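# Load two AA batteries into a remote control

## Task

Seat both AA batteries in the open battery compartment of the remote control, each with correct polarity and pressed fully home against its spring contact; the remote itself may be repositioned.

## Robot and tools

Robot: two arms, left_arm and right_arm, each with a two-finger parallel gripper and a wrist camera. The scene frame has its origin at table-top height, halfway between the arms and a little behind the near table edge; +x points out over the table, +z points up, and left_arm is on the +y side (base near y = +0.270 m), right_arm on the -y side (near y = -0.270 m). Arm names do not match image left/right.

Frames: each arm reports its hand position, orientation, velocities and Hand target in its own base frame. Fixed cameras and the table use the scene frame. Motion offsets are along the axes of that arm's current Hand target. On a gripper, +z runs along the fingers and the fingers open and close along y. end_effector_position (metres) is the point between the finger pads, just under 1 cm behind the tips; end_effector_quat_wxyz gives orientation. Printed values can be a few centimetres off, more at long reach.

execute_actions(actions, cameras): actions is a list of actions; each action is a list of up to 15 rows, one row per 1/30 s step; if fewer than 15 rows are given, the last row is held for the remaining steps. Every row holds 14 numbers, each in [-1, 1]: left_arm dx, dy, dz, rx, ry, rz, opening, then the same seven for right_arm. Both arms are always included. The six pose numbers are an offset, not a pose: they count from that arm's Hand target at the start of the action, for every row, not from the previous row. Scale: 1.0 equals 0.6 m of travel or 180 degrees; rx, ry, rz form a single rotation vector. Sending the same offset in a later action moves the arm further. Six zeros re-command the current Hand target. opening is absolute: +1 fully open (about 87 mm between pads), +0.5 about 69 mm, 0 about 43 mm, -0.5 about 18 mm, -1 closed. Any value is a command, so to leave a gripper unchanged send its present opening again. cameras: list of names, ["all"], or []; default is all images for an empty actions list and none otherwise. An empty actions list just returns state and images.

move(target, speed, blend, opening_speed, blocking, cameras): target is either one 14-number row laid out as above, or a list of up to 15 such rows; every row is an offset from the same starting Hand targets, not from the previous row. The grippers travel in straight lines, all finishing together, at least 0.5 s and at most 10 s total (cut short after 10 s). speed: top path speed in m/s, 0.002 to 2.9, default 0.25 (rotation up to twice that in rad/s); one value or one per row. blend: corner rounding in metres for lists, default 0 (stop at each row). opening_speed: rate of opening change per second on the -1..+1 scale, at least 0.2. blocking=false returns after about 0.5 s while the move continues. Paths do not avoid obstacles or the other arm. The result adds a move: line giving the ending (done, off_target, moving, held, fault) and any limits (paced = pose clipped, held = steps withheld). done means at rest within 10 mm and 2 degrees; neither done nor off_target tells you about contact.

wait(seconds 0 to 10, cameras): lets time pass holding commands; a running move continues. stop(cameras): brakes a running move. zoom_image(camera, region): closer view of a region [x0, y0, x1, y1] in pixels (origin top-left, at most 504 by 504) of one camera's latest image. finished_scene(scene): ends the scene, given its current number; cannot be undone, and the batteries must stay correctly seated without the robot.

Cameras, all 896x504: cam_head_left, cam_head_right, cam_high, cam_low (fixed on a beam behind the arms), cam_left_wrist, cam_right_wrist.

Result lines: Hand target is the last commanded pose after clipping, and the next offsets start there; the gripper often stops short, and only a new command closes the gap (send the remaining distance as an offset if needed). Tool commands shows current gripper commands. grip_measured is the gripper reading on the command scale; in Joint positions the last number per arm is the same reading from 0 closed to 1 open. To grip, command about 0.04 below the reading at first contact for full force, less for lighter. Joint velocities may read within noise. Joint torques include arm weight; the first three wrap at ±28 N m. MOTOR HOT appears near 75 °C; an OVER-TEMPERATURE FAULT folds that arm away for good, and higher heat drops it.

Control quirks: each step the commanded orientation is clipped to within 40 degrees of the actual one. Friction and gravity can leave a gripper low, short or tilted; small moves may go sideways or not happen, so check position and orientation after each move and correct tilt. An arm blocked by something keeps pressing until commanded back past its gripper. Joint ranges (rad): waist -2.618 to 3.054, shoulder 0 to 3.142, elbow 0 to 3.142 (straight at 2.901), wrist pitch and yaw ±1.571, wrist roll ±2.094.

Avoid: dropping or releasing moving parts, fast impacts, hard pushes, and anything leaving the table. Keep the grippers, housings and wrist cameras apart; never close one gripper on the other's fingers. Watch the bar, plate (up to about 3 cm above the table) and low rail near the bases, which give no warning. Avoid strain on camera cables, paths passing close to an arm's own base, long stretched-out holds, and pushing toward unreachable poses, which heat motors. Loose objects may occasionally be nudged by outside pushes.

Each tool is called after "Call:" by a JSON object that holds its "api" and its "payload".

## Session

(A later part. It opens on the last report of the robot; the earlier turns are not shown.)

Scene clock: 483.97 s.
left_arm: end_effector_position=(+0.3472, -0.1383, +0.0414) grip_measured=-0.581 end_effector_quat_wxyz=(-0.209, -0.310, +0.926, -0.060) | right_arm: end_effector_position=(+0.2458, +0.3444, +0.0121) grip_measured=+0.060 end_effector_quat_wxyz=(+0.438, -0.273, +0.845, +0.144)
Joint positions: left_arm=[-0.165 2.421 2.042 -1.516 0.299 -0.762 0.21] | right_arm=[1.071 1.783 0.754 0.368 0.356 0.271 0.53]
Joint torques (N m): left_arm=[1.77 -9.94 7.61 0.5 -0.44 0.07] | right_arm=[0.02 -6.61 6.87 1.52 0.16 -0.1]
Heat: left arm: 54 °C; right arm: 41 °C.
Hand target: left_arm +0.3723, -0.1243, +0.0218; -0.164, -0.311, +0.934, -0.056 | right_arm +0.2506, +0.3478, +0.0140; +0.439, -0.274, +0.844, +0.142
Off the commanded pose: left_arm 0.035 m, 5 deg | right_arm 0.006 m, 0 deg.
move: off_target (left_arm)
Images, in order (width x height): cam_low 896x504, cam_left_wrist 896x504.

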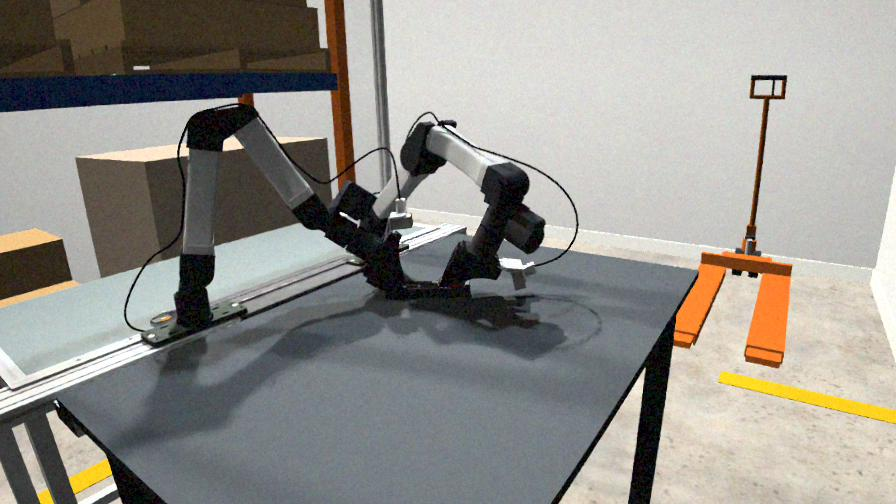

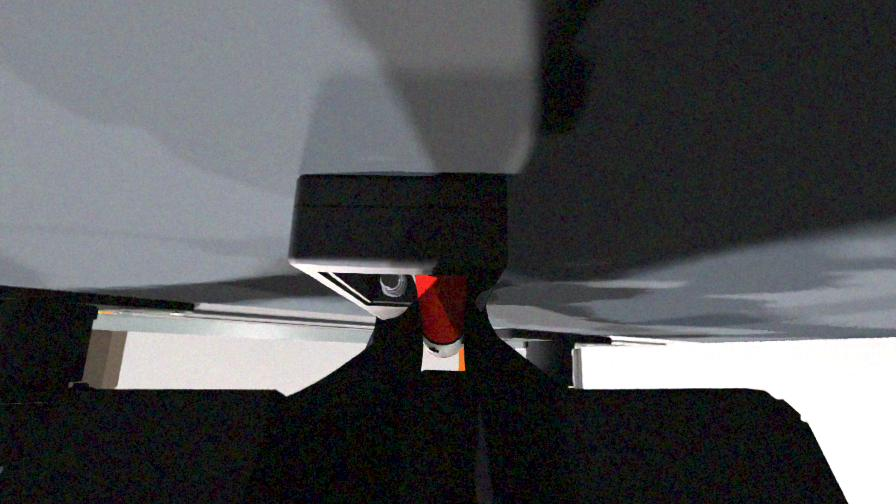

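Call:
{"api": "move", "payload": {"target": [-0.008,0,0.03,0,-0.07,0,-0.8,0,0,0,0,0,0,-0.1], "speed": 0.05, "cameras": ["cam_left_wrist","cam_low","cam_right_wrist"]}}

Call:
{"api": "zoom_image", "payload": {"camera": "cam_left_wrist", "region": [300, 140, 520, 360]}}

Call:
{"api": "zoom_image", "payload": {"camera": "cam_low", "region": [400, 250, 500, 310]}}

Scene clock: 496.87 s.
left_arm: end_effector_position=(+0.3465, -0.1387, +0.0389) grip_measured=-0.581 end_effector_quat_wxyz=(-0.129, -0.317, +0.938, -0.054) | right_arm: end_effector_position=(+0.2458, +0.3444, +0.0121) grip_measured=+0.060 end_effector_quat_wxyz=(+0.438, -0.273, +0.845, +0.144)
Joint positions: left_arm=[-0.196 2.262 1.83 -1.313 0.222 -0.828 0.21] | right_arm=[1.071 1.783 0.754 0.368 0.356 0.271 0.53]
Joint torques (N m): left_arm=[-0.62 -9.21 2.62 1.31 -1.08 -0.11] | right_arm=[0.03 -6.74 7.06 1.52 0.13 -0.12]
Heat: left arm: 55 °C; right arm: 41 °C.
Hand target: left_arm +0.3710, -0.1252, +0.0033; -0.061, -0.316, +0.947, -0.021 | right_arm +0.2506, +0.3478, +0.0140; +0.439, -0.273, +0.844, +0.142
Off the commanded pose: left_arm 0.045 m, 9 deg | right_arm 0.006 m, 0 deg.
move: off_target (left_arm)
Images, in order (width x height): cam_low 896x504, cam_left_wrist 896x504, cam_right_wrist 896x504.

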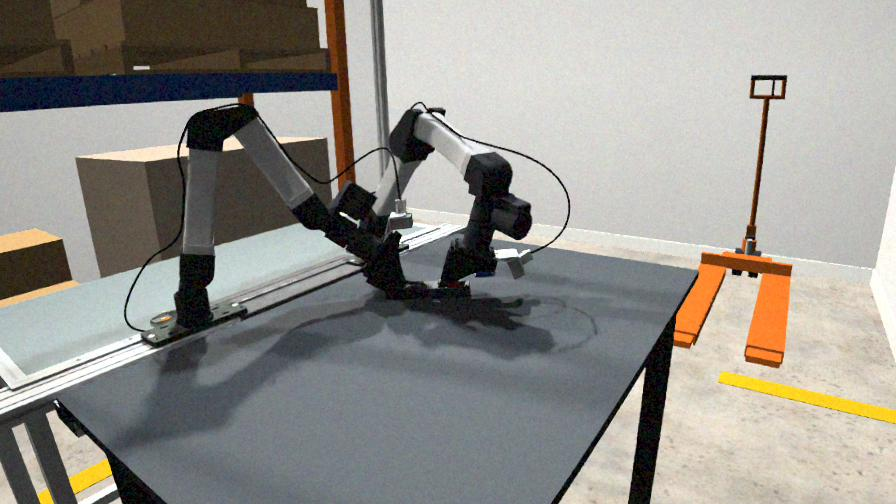

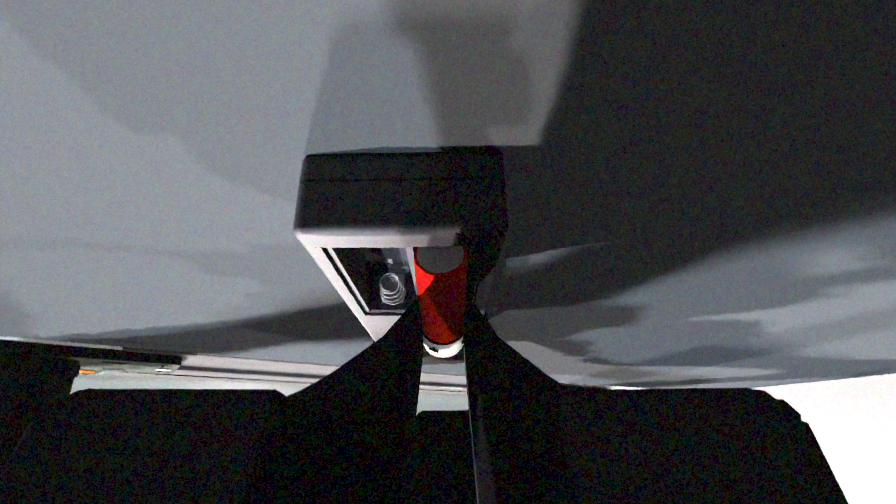

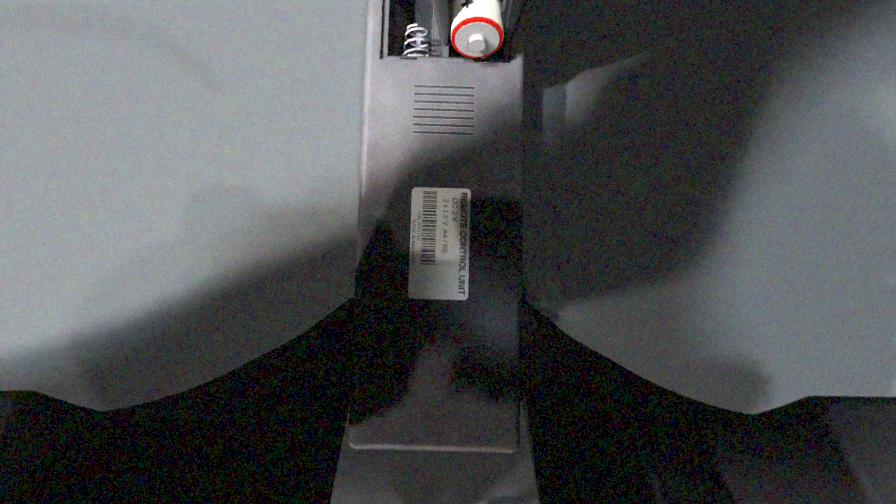

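Scaled by 2.291 from the camera's 896x504 image, which has a finer 1280x720 frame.

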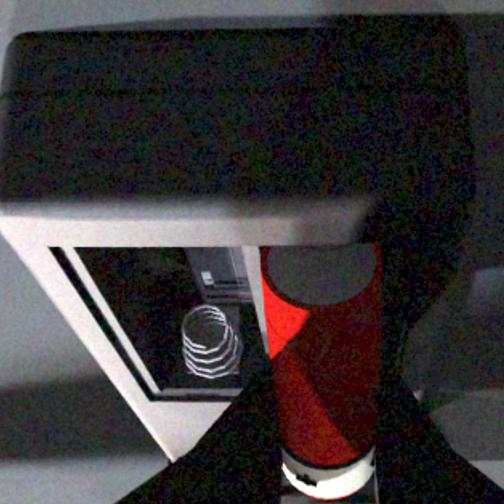

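Scaled by 5.040 from the camera's 896x504 image, which has a finer 1280x720 frame.

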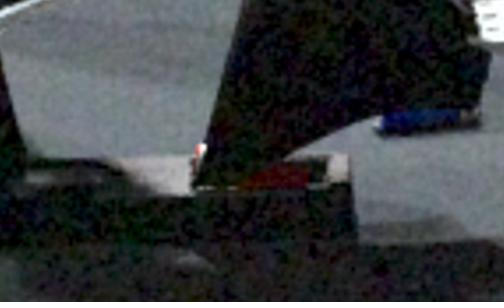

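Call:
{"api": "move", "payload": {"target": [[0.005,0.006,0,0,0,0,-0.8,0,0,0,0,0,0,-0.1],[0.005,-0.008,0,0,0,0,-0.8,0,0,0,0,0,0,-0.1]], "speed": 0.05, "cameras": ["cam_left_wrist","cam_low","cam_right_wrist"]}}

Call:
{"api": "zoom_image", "payload": {"camera": "cam_right_wrist", "region": [350, 0, 550, 110]}}

Call:
{"api": "zoom_image", "payload": {"camera": "cam_low", "region": [400, 250, 500, 310]}}

Scene clock: 514.13 s.
left_arm: end_effector_position=(+0.3455, -0.1415, +0.0387) grip_measured=-0.581 end_effector_quat_wxyz=(-0.119, -0.316, +0.940, -0.056) | right_arm: end_effector_position=(+0.2458, +0.3444, +0.0121) grip_measured=+0.060 end_effector_quat_wxyz=(+0.438, -0.273, +0.845, +0.144)
Joint positions: left_arm=[-0.206 2.24 1.799 -1.283 0.216 -0.838 0.21] | right_arm=[1.071 1.783 0.754 0.368 0.356 0.271 0.53]
Joint torques (N m): left_arm=[-0.85 -7.38 5.01 1.16 -1.01 -0.16] | right_arm=[-0.01 -6.69 6.98 1.53 0.14 -0.14]
Heat: left arm: 53 °C; right arm: 41 °C.
Hand target: left_arm +0.3715, -0.1308, +0.0036; -0.061, -0.316, +0.947, -0.021 | right_arm +0.2506, +0.3478, +0.0140; +0.439, -0.273, +0.844, +0.142
Off the commanded pose: left_arm 0.045 m, 8 deg | right_arm 0.006 m, 0 deg.
move: off_target (left_arm)
Images, in order (width x height): cam_low 896x504, cam_left_wrist 896x504, cam_right_wrist 896x504.

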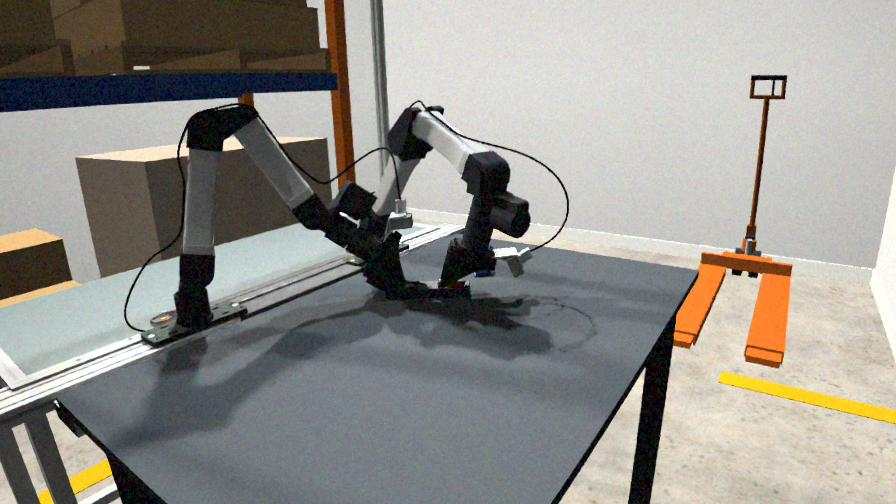

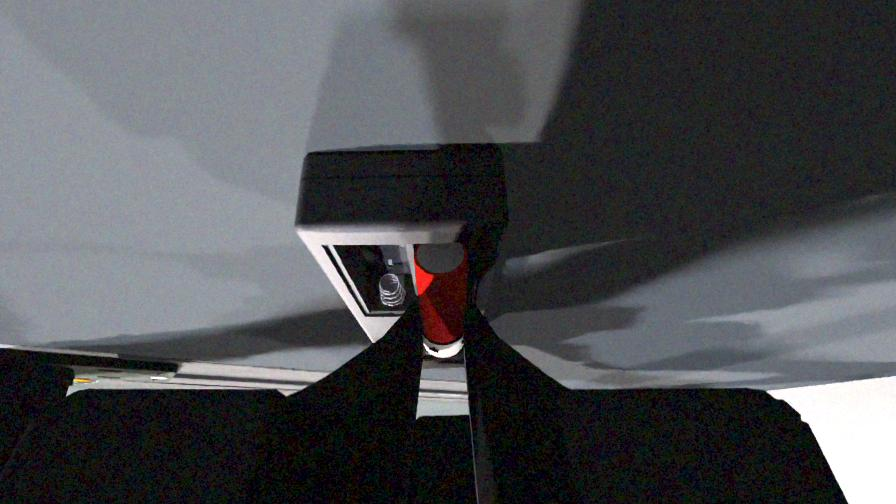

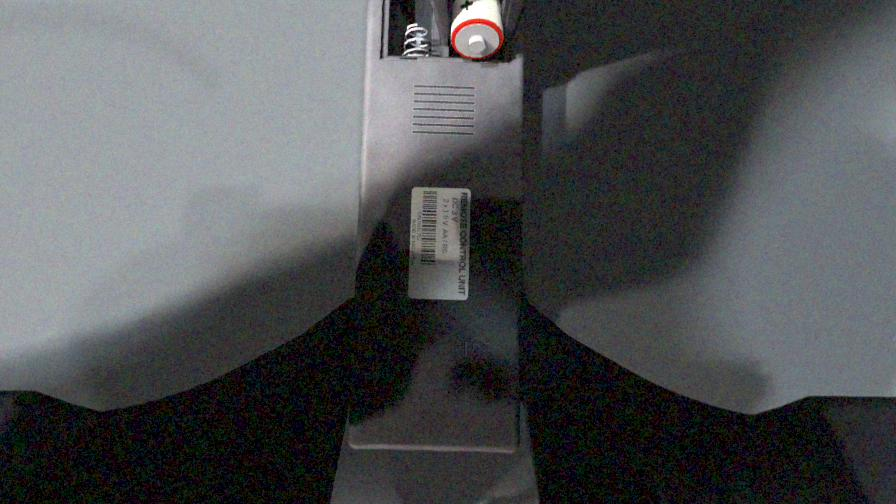

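Scaled by 2.520 from the camera's 896x504 image, which has a finer 1280x720 frame.

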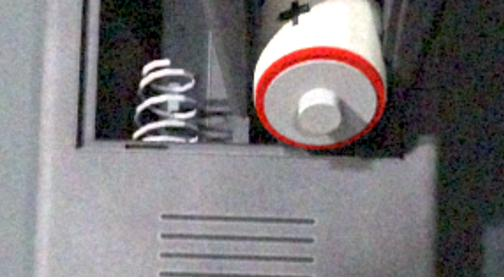

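Scaled by 5.040 from the camera's 896x504 image, which has a finer 1280x720 frame.

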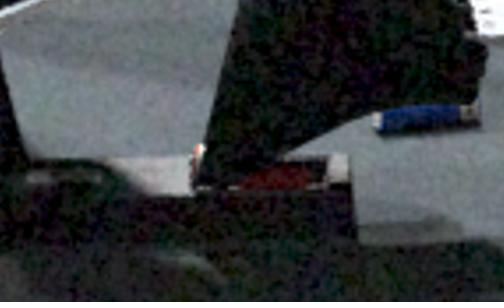

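Call:
{"api": "move", "payload": {"target": [[0.0577,0.01,-0.0537,0,0.04,0,-0.8,0,0,0,0,0,0,-0.1],[0.0577,0.01,-0.0537,0,0.04,0,-0.4,0,0,0,0,0,0,-0.1],[0.052,0.01,-0.0837,0,0.03,0,-0.4,0,0,0,0,0,0,-0.1],[0.029,0.01,-0.084,0,0,0,-0.4,0,0,0,0,0,0,-0.1]], "speed": 0.06, "opening_speed": 1, "cameras": ["cam_left_wrist","cam_low","cam_right_wrist"]}}

Call:
{"api": "zoom_image", "payload": {"camera": "cam_left_wrist", "region": [340, 100, 520, 340]}}

Call:
{"api": "zoom_image", "payload": {"camera": "cam_low", "region": [400, 250, 500, 310]}}

Scene clock: 563.83 s.
left_arm: end_effector_position=(+0.3512, -0.1307, +0.0436) grip_measured=-0.400 end_effector_quat_wxyz=(-0.091, -0.317, +0.944, -0.013) | right_arm: end_effector_position=(+0.2459, +0.3443, +0.0121) grip_measured=+0.060 end_effector_quat_wxyz=(+0.438, -0.273, +0.845, +0.144)
Joint positions: left_arm=[-0.218 2.24 1.845 -1.319 0.116 -0.857 0.3] | right_arm=[1.071 1.783 0.754 0.368 0.356 0.271 0.53]
Joint torques (N m): left_arm=[-0.84 -14.93 6.01 0.29 -0.17 -0.07] | right_arm=[-0.05 -6.63 7.06 1.52 0.11 -0.09]
Heat: left arm: 50 °C; right arm: 42 °C.
Hand target: left_arm +0.3592, -0.1324, +0.0558; -0.061, -0.316, +0.947, -0.021 | right_arm +0.2507, +0.3478, +0.0140; +0.439, -0.273, +0.844, +0.142
Off the commanded pose: left_arm 0.015 m, 4 deg | right_arm 0.006 m, 0 deg.
move: off_target (left_arm)
Images, in order (width x height): cam_low 896x504, cam_left_wrist 896x504, cam_right_wrist 896x504.

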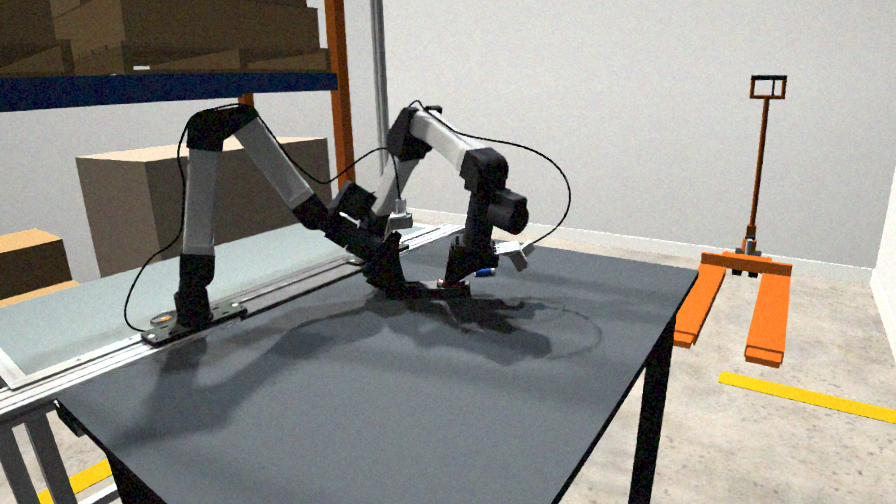

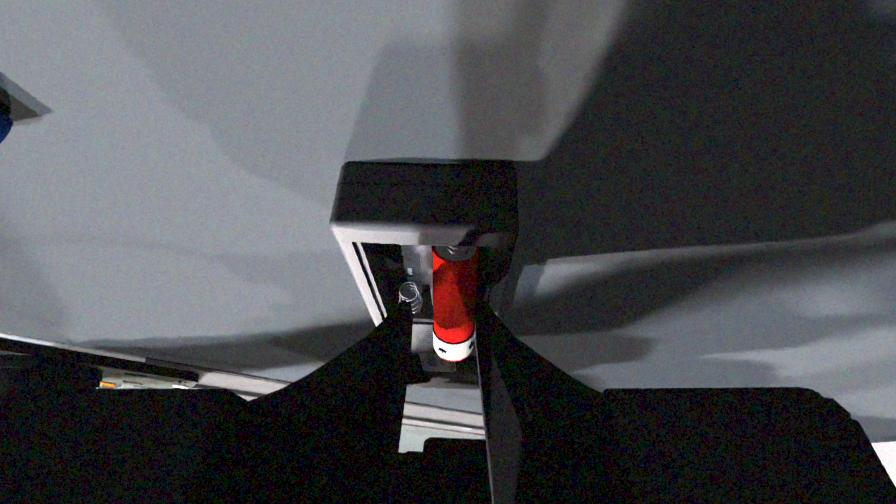

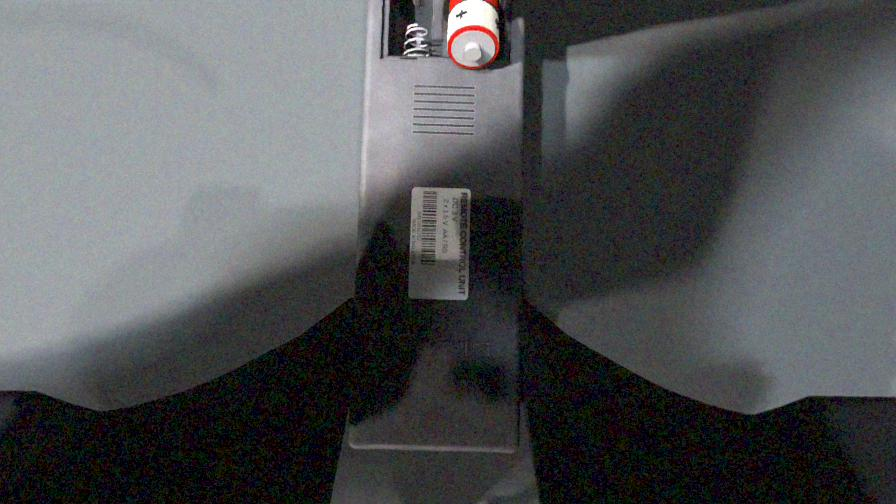

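Scaled by 2.100 from the camera's 896x504 image, which has a finer 1280x720 frame.

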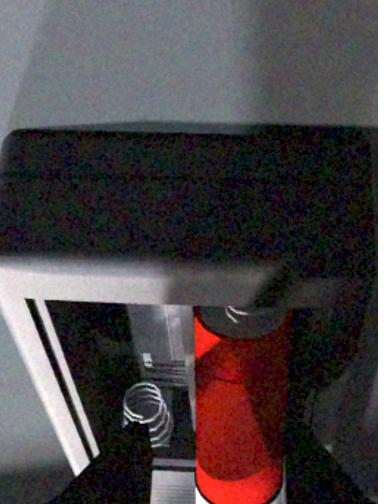

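Scaled by 5.040 from the camera's 896x504 image, which has a finer 1280x720 frame.

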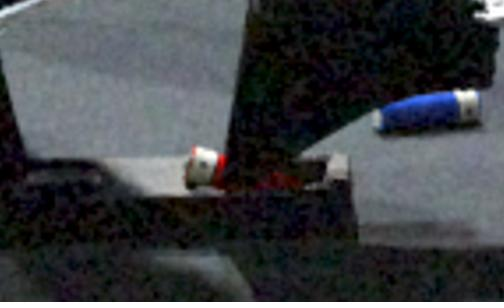

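Call:
{"api": "move", "payload": {"target": [[-0.003,-0.008,0.023,0,0,0,-0.4,0,0,0,0,0,0,-0.1],[-0.003,-0.008,0.023,0,0,0,-0.8,0,0,0,0,0,0,-0.1],[-0.0527,-0.008,0.0165,0,0,0,-0.8,0,0,0,0,0,0,-0.1]], "speed": 0.06, "opening_speed": 1, "cameras": ["cam_left_wrist","cam_low","cam_right_wrist"]}}

Call:
{"api": "zoom_image", "payload": {"camera": "cam_right_wrist", "region": [350, 0, 550, 110]}}

Call:
{"api": "zoom_image", "payload": {"camera": "cam_low", "region": [400, 250, 500, 310]}}

Scene clock: 582.10 s.
left_arm: end_effector_position=(+0.3626, -0.1305, +0.0454) grip_measured=-0.593 end_effector_quat_wxyz=(-0.099, -0.310, +0.945, -0.021) | right_arm: end_effector_position=(+0.2482, +0.3443, +0.0123) grip_measured=+0.060 end_effector_quat_wxyz=(+0.439, -0.271, +0.845, +0.143)
Joint positions: left_arm=[-0.205 2.3 1.947 -1.371 0.134 -0.83 0.204] | right_arm=[1.066 1.787 0.758 0.37 0.357 0.27 0.53]
Joint torques (N m): left_arm=[1.87 -10.96 8.84 0.47 -0.38 0.12] | right_arm=[0.4 -7.05 6.84 1.49 0.13 -0.1]
Heat: left arm: 54 °C; right arm: 42 °C.
Hand target: left_arm +0.3863, -0.1182, +0.0421; -0.060, -0.316, +0.947, -0.021 | right_arm +0.2507, +0.3478, +0.0141; +0.439, -0.273, +0.844, +0.142
Off the commanded pose: left_arm 0.027 m, 4 deg | right_arm 0.005 m, 0 deg.
move: off_target (left_arm); target 2's new opening was sent with left_arm's hand 0.010 m and 3 deg from that target
Images, in order (width x height): cam_low 896x504, cam_left_wrist 896x504, cam_right_wrist 896x504.

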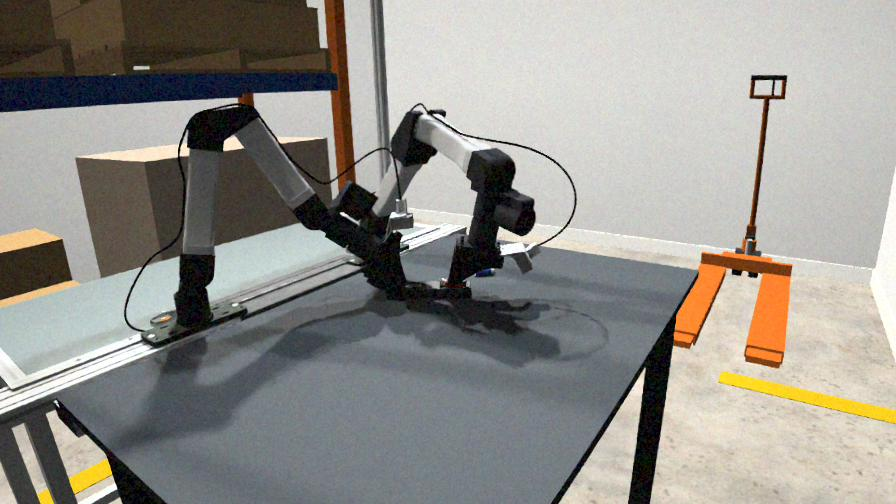

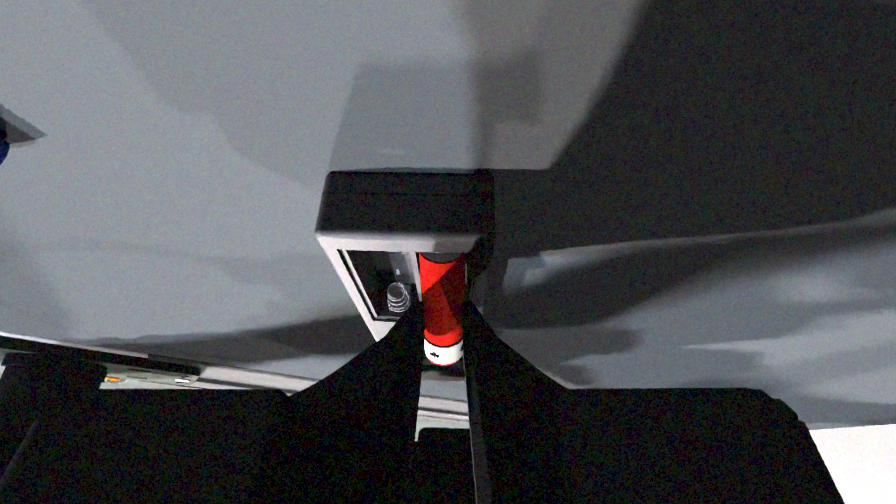

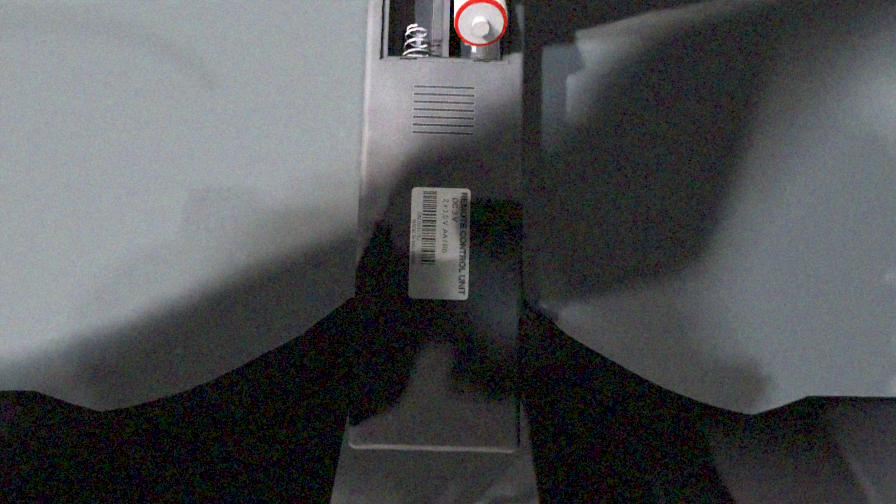

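Scaled by 2.520 from the camera's 896x504 image, which has a finer 1280x720 frame.

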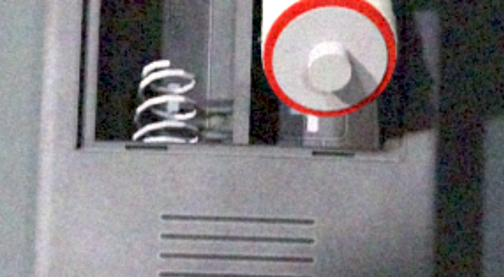

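Scaled by 5.040 from the camera's 896x504 image, which has a finer 1280x720 frame.

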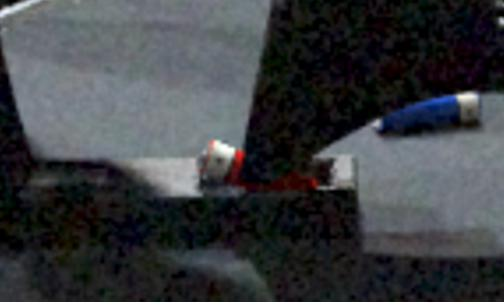

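Call:
{"api": "move", "payload": {"target": [-0.006,0,0.036,0,-0.07,0,-0.8,0,0,0,0,0,0,-0.1], "speed": 0.05, "cameras": ["cam_left_wrist","cam_low","cam_right_wrist"]}}

Call:
{"api": "zoom_image", "payload": {"camera": "cam_right_wrist", "region": [350, 0, 550, 110]}}

Call:
{"api": "zoom_image", "payload": {"camera": "cam_low", "region": [400, 250, 500, 310]}}

Scene clock: 598.77 s.
left_arm: end_effector_position=(+0.3610, -0.1308, +0.0402) grip_measured=-0.593 end_effector_quat_wxyz=(-0.020, -0.311, +0.950, -0.008) | right_arm: end_effector_position=(+0.2482, +0.3443, +0.0123) grip_measured=+0.060 end_effector_quat_wxyz=(+0.439, -0.271, +0.845, +0.143)
Joint positions: left_arm=[-0.248 2.161 1.741 -1.177 0.035 -0.88 0.204] | right_arm=[1.066 1.787 0.758 0.37 0.357 0.27 0.53]
Joint torques (N m): left_arm=[-0.02 -9.98 3.25 1.37 -1 -0.09] | right_arm=[0.53 -7.02 6.68 1.52 0.08 -0.13]
Heat: left arm: 57 °C; right arm: 40 °C.
Hand target: left_arm +0.3869, -0.1178, +0.0201; +0.044, -0.316, +0.948, +0.014 | right_arm +0.2507, +0.3478, +0.0141; +0.439, -0.273, +0.844, +0.142
Off the commanded pose: left_arm 0.035 m, 8 deg | right_arm 0.005 m, 0 deg.
move: off_target (left_arm)
Images, in order (width x height): cam_low 896x504, cam_left_wrist 896x504, cam_right_wrist 896x504.

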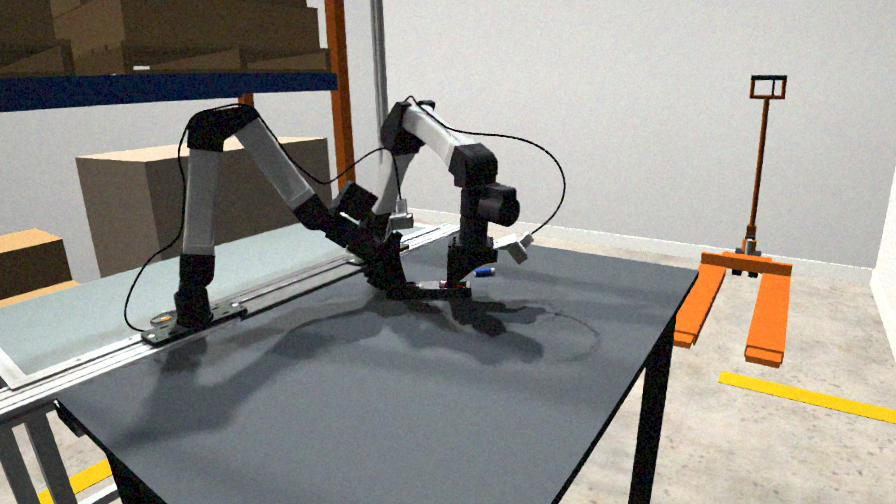

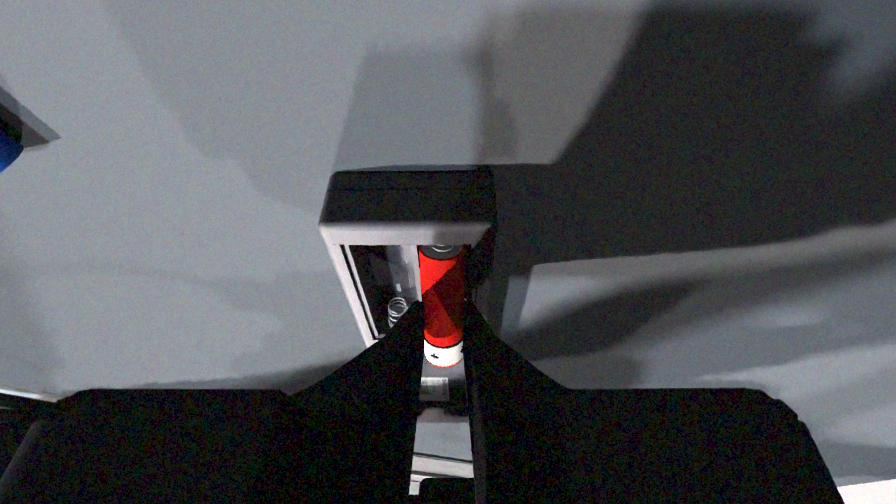

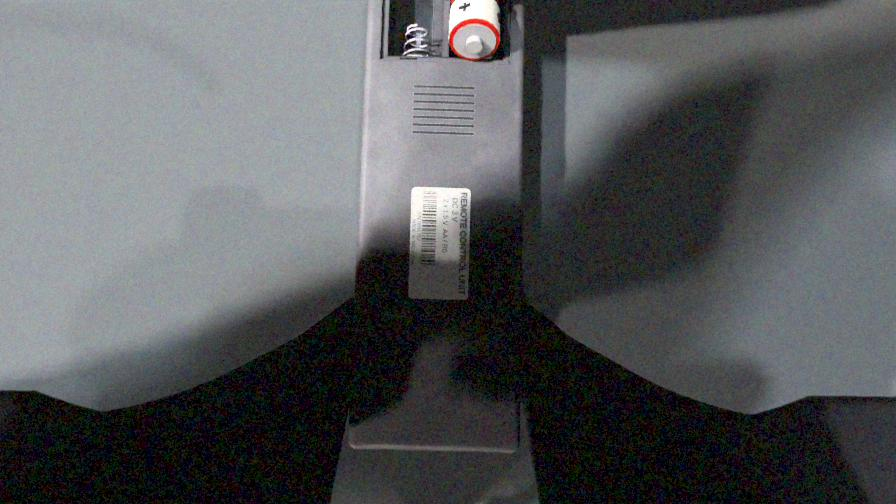

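Scaled by 2.520 from the camera's 896x504 image, which has a finer 1280x720 frame.

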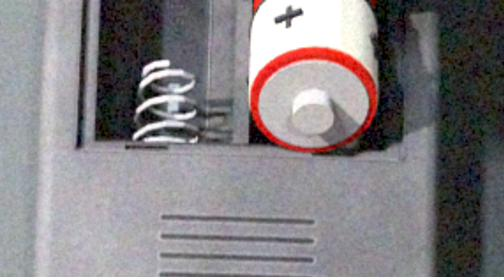

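Scaled by 5.040 from the camera's 896x504 image, which has a finer 1280x720 frame.

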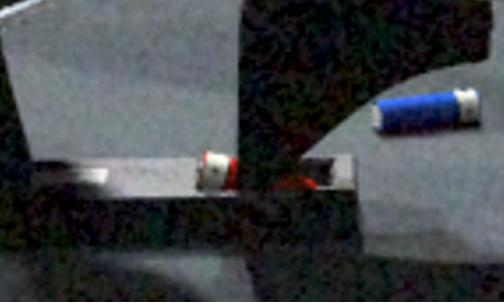

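Call:
{"api": "move", "payload": {"target": [[-0.02,0,0.0,0,0.07,0,-0.8,0,0,0,0,0,0,-0.1],[-0.02,-0.01,0.05,0,0.05,0,-0.8,0,0,0,0,0,0,-0.1],[-0.02,0.012,0.05,0,0.03,0,-0.8,0,0,0,0,0,0,-0.1]], "speed": 0.05, "cameras": ["cam_left_wrist","cam_low","cam_right_wrist"]}}

Call:
{"api": "zoom_image", "payload": {"camera": "cam_right_wrist", "region": [350, 0, 550, 110]}}

Call:
{"api": "zoom_image", "payload": {"camera": "cam_left_wrist", "region": [330, 140, 510, 380]}}

Call:
{"api": "zoom_image", "payload": {"camera": "cam_low", "region": [400, 250, 500, 310]}}

Scene clock: 638.97 s.
left_arm: end_effector_position=(+0.3617, -0.1291, +0.0381) grip_measured=-0.593 end_effector_quat_wxyz=(-0.080, -0.311, +0.946, -0.050) | right_arm: end_effector_position=(+0.2482, +0.3443, +0.0123) grip_measured=+0.060 end_effector_quat_wxyz=(+0.439, -0.271, +0.845, +0.143)
Joint positions: left_arm=[-0.189 2.231 1.81 -1.242 0.164 -0.818 0.204] | right_arm=[1.066 1.787 0.758 0.37 0.357 0.27 0.53]
Joint torques (N m): left_arm=[0.8 -7.21 2.18 1.64 -1.41 -0.04] | right_arm=[0.38 -6.99 6.82 1.53 0.07 -0.1]
Heat: left arm: 54 °C; right arm: 40 °C.
Hand target: left_arm +0.3943, -0.1033, -0.0086; -0.001, -0.316, +0.949, -0.001 | right_arm +0.2507, +0.3478, +0.0141; +0.439, -0.273, +0.844, +0.142
Off the commanded pose: left_arm 0.063 m, 11 deg | right_arm 0.005 m, 0 deg.
move: off_target (left_arm)
Images, in order (width x height): cam_low 896x504, cam_left_wrist 896x504, cam_right_wrist 896x504.

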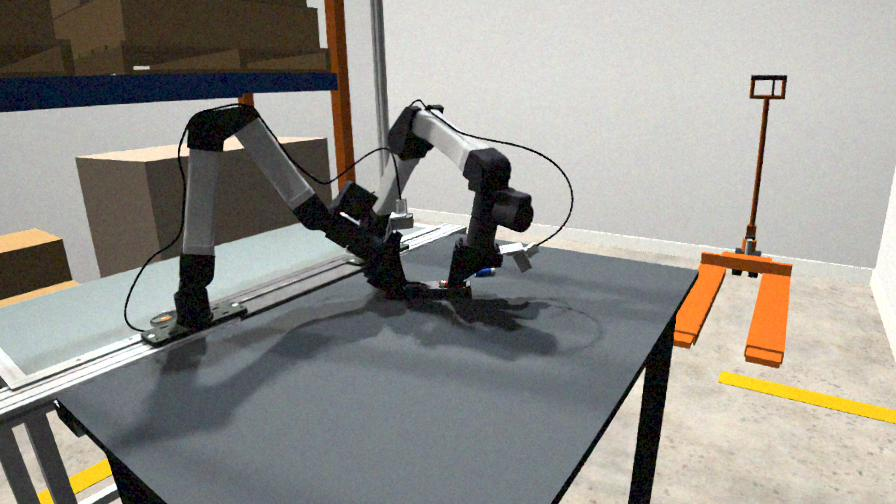

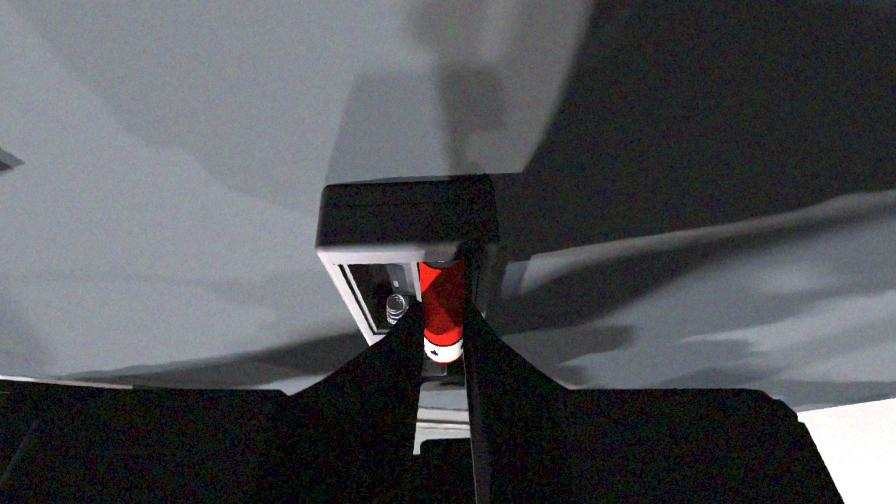

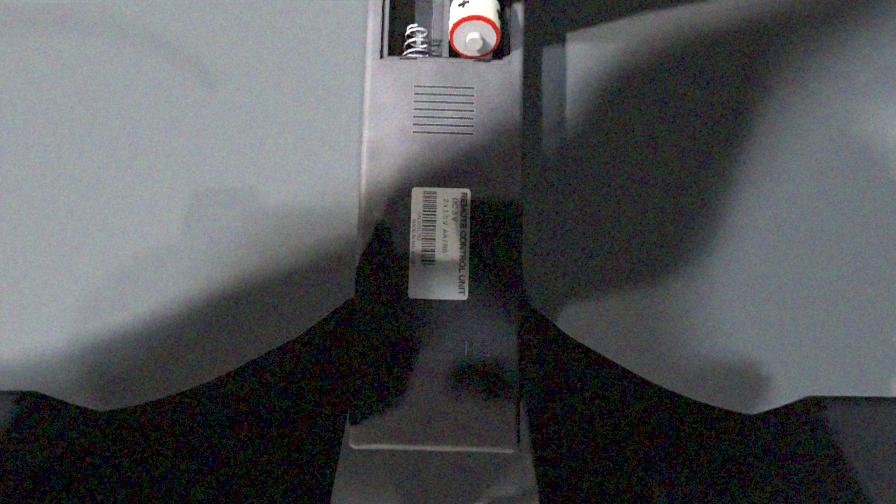

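Scaled by 2.520 from the camera's 896x504 image, which has a finer 1280x720 frame.

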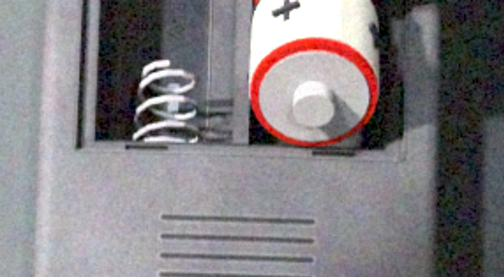

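Scaled by 2.100 from the camera's 896x504 image, which has a finer 1280x720 frame.

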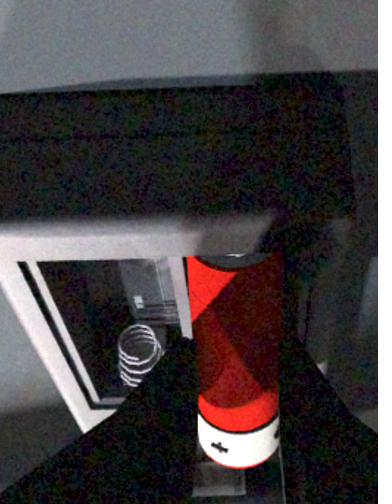

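Scaled by 5.040 from the camera's 896x504 image, which has a finer 1280x720 frame.

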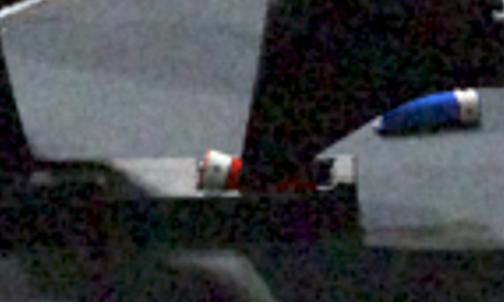

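Call:
{"api": "move", "payload": {"target": [[0,0,-0.045,0,0.02,0,-0.8,0,0,0,0,0,0,-0.1],[0,-0.009,-0.045,0,0.03,0,-0.8,0,0,0,0,0,0,-0.1],[0,-0.007,0.02,0,0.03,0,-0.8,0,0,0,0,0,0,-0.1]], "speed": 0.06, "cameras": ["cam_left_wrist","cam_low","cam_right_wrist"]}}

Call:
{"api": "zoom_image", "payload": {"camera": "cam_right_wrist", "region": [350, 0, 550, 110]}}

Call:
{"api": "zoom_image", "payload": {"camera": "cam_left_wrist", "region": [330, 140, 510, 380]}}

Call:
{"api": "zoom_image", "payload": {"camera": "cam_low", "region": [400, 250, 500, 310]}}

Scene clock: 664.07 s.
left_arm: end_effector_position=(+0.3622, -0.1288, +0.0377) grip_measured=-0.593 end_effector_quat_wxyz=(-0.118, -0.316, +0.940, -0.052) | right_arm: end_effector_position=(+0.2483, +0.3444, +0.0124) grip_measured=+0.060 end_effector_quat_wxyz=(+0.439, -0.270, +0.845, +0.143)
Joint positions: left_arm=[-0.172 2.303 1.904 -1.332 0.204 -0.805 0.204] | right_arm=[1.066 1.787 0.758 0.371 0.357 0.27 0.53]
Joint torques (N m): left_arm=[0.94 -6.02 1.81 1.75 -1.17 0.08] | right_arm=[0.36 -7.1 6.87 1.51 0.12 -0.08]
Heat: left arm: 54 °C; right arm: 40 °C.
Hand target: left_arm +0.3969, -0.1066, -0.0206; -0.046, -0.316, +0.948, -0.016 | right_arm +0.2507, +0.3478, +0.0141; +0.439, -0.273, +0.844, +0.142
Off the commanded pose: left_arm 0.071 m, 9 deg | right_arm 0.005 m, 0 deg.
move: off_target (left_arm)
Images, in order (width x height): cam_low 896x504, cam_left_wrist 896x504, cam_right_wrist 896x504.

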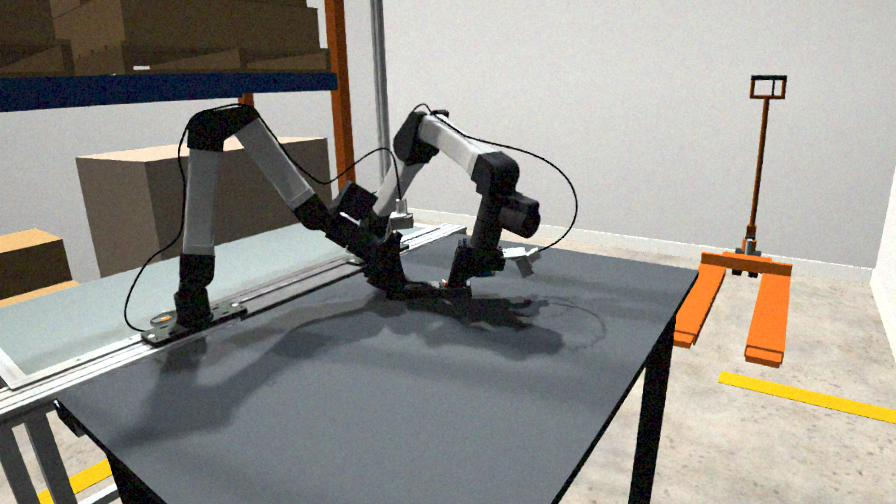

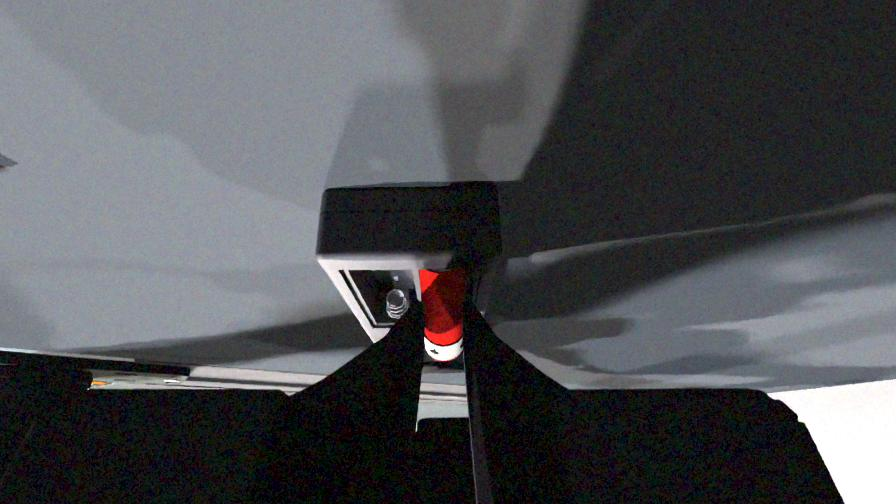

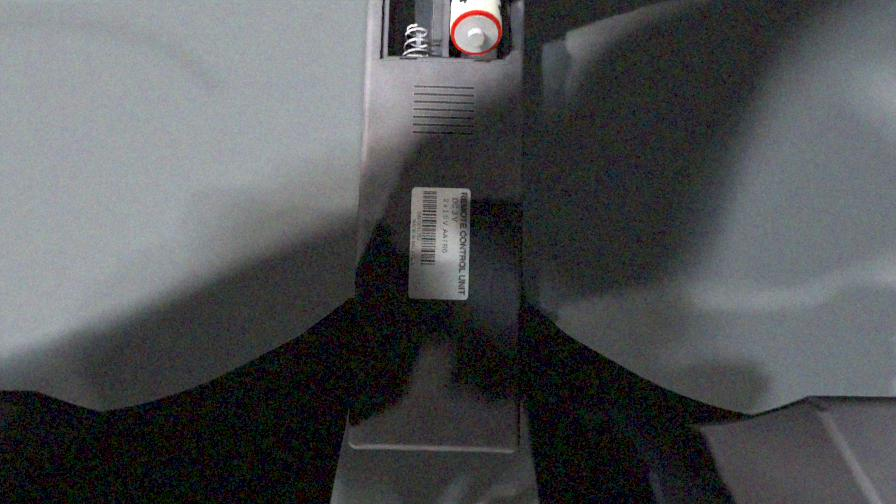

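Scaled by 2.520 from the camera's 896x504 image, which has a finer 1280x720 frame.

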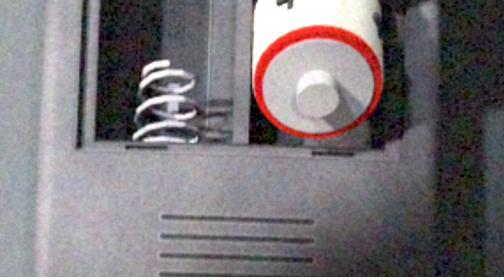

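Scaled by 2.100 from the camera's 896x504 image, which has a finer 1280x720 frame.

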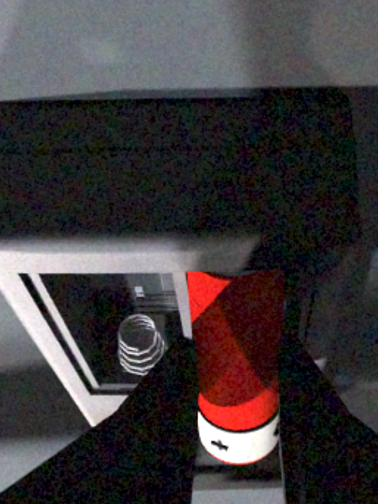

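Scaled by 5.040 from the camera's 896x504 image, which has a finer 1280x720 frame.

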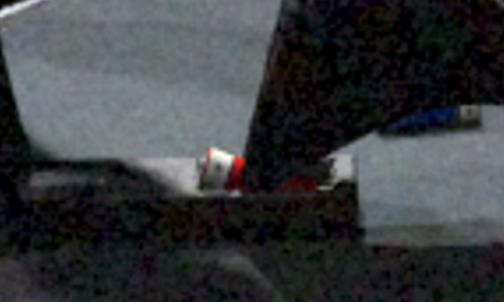

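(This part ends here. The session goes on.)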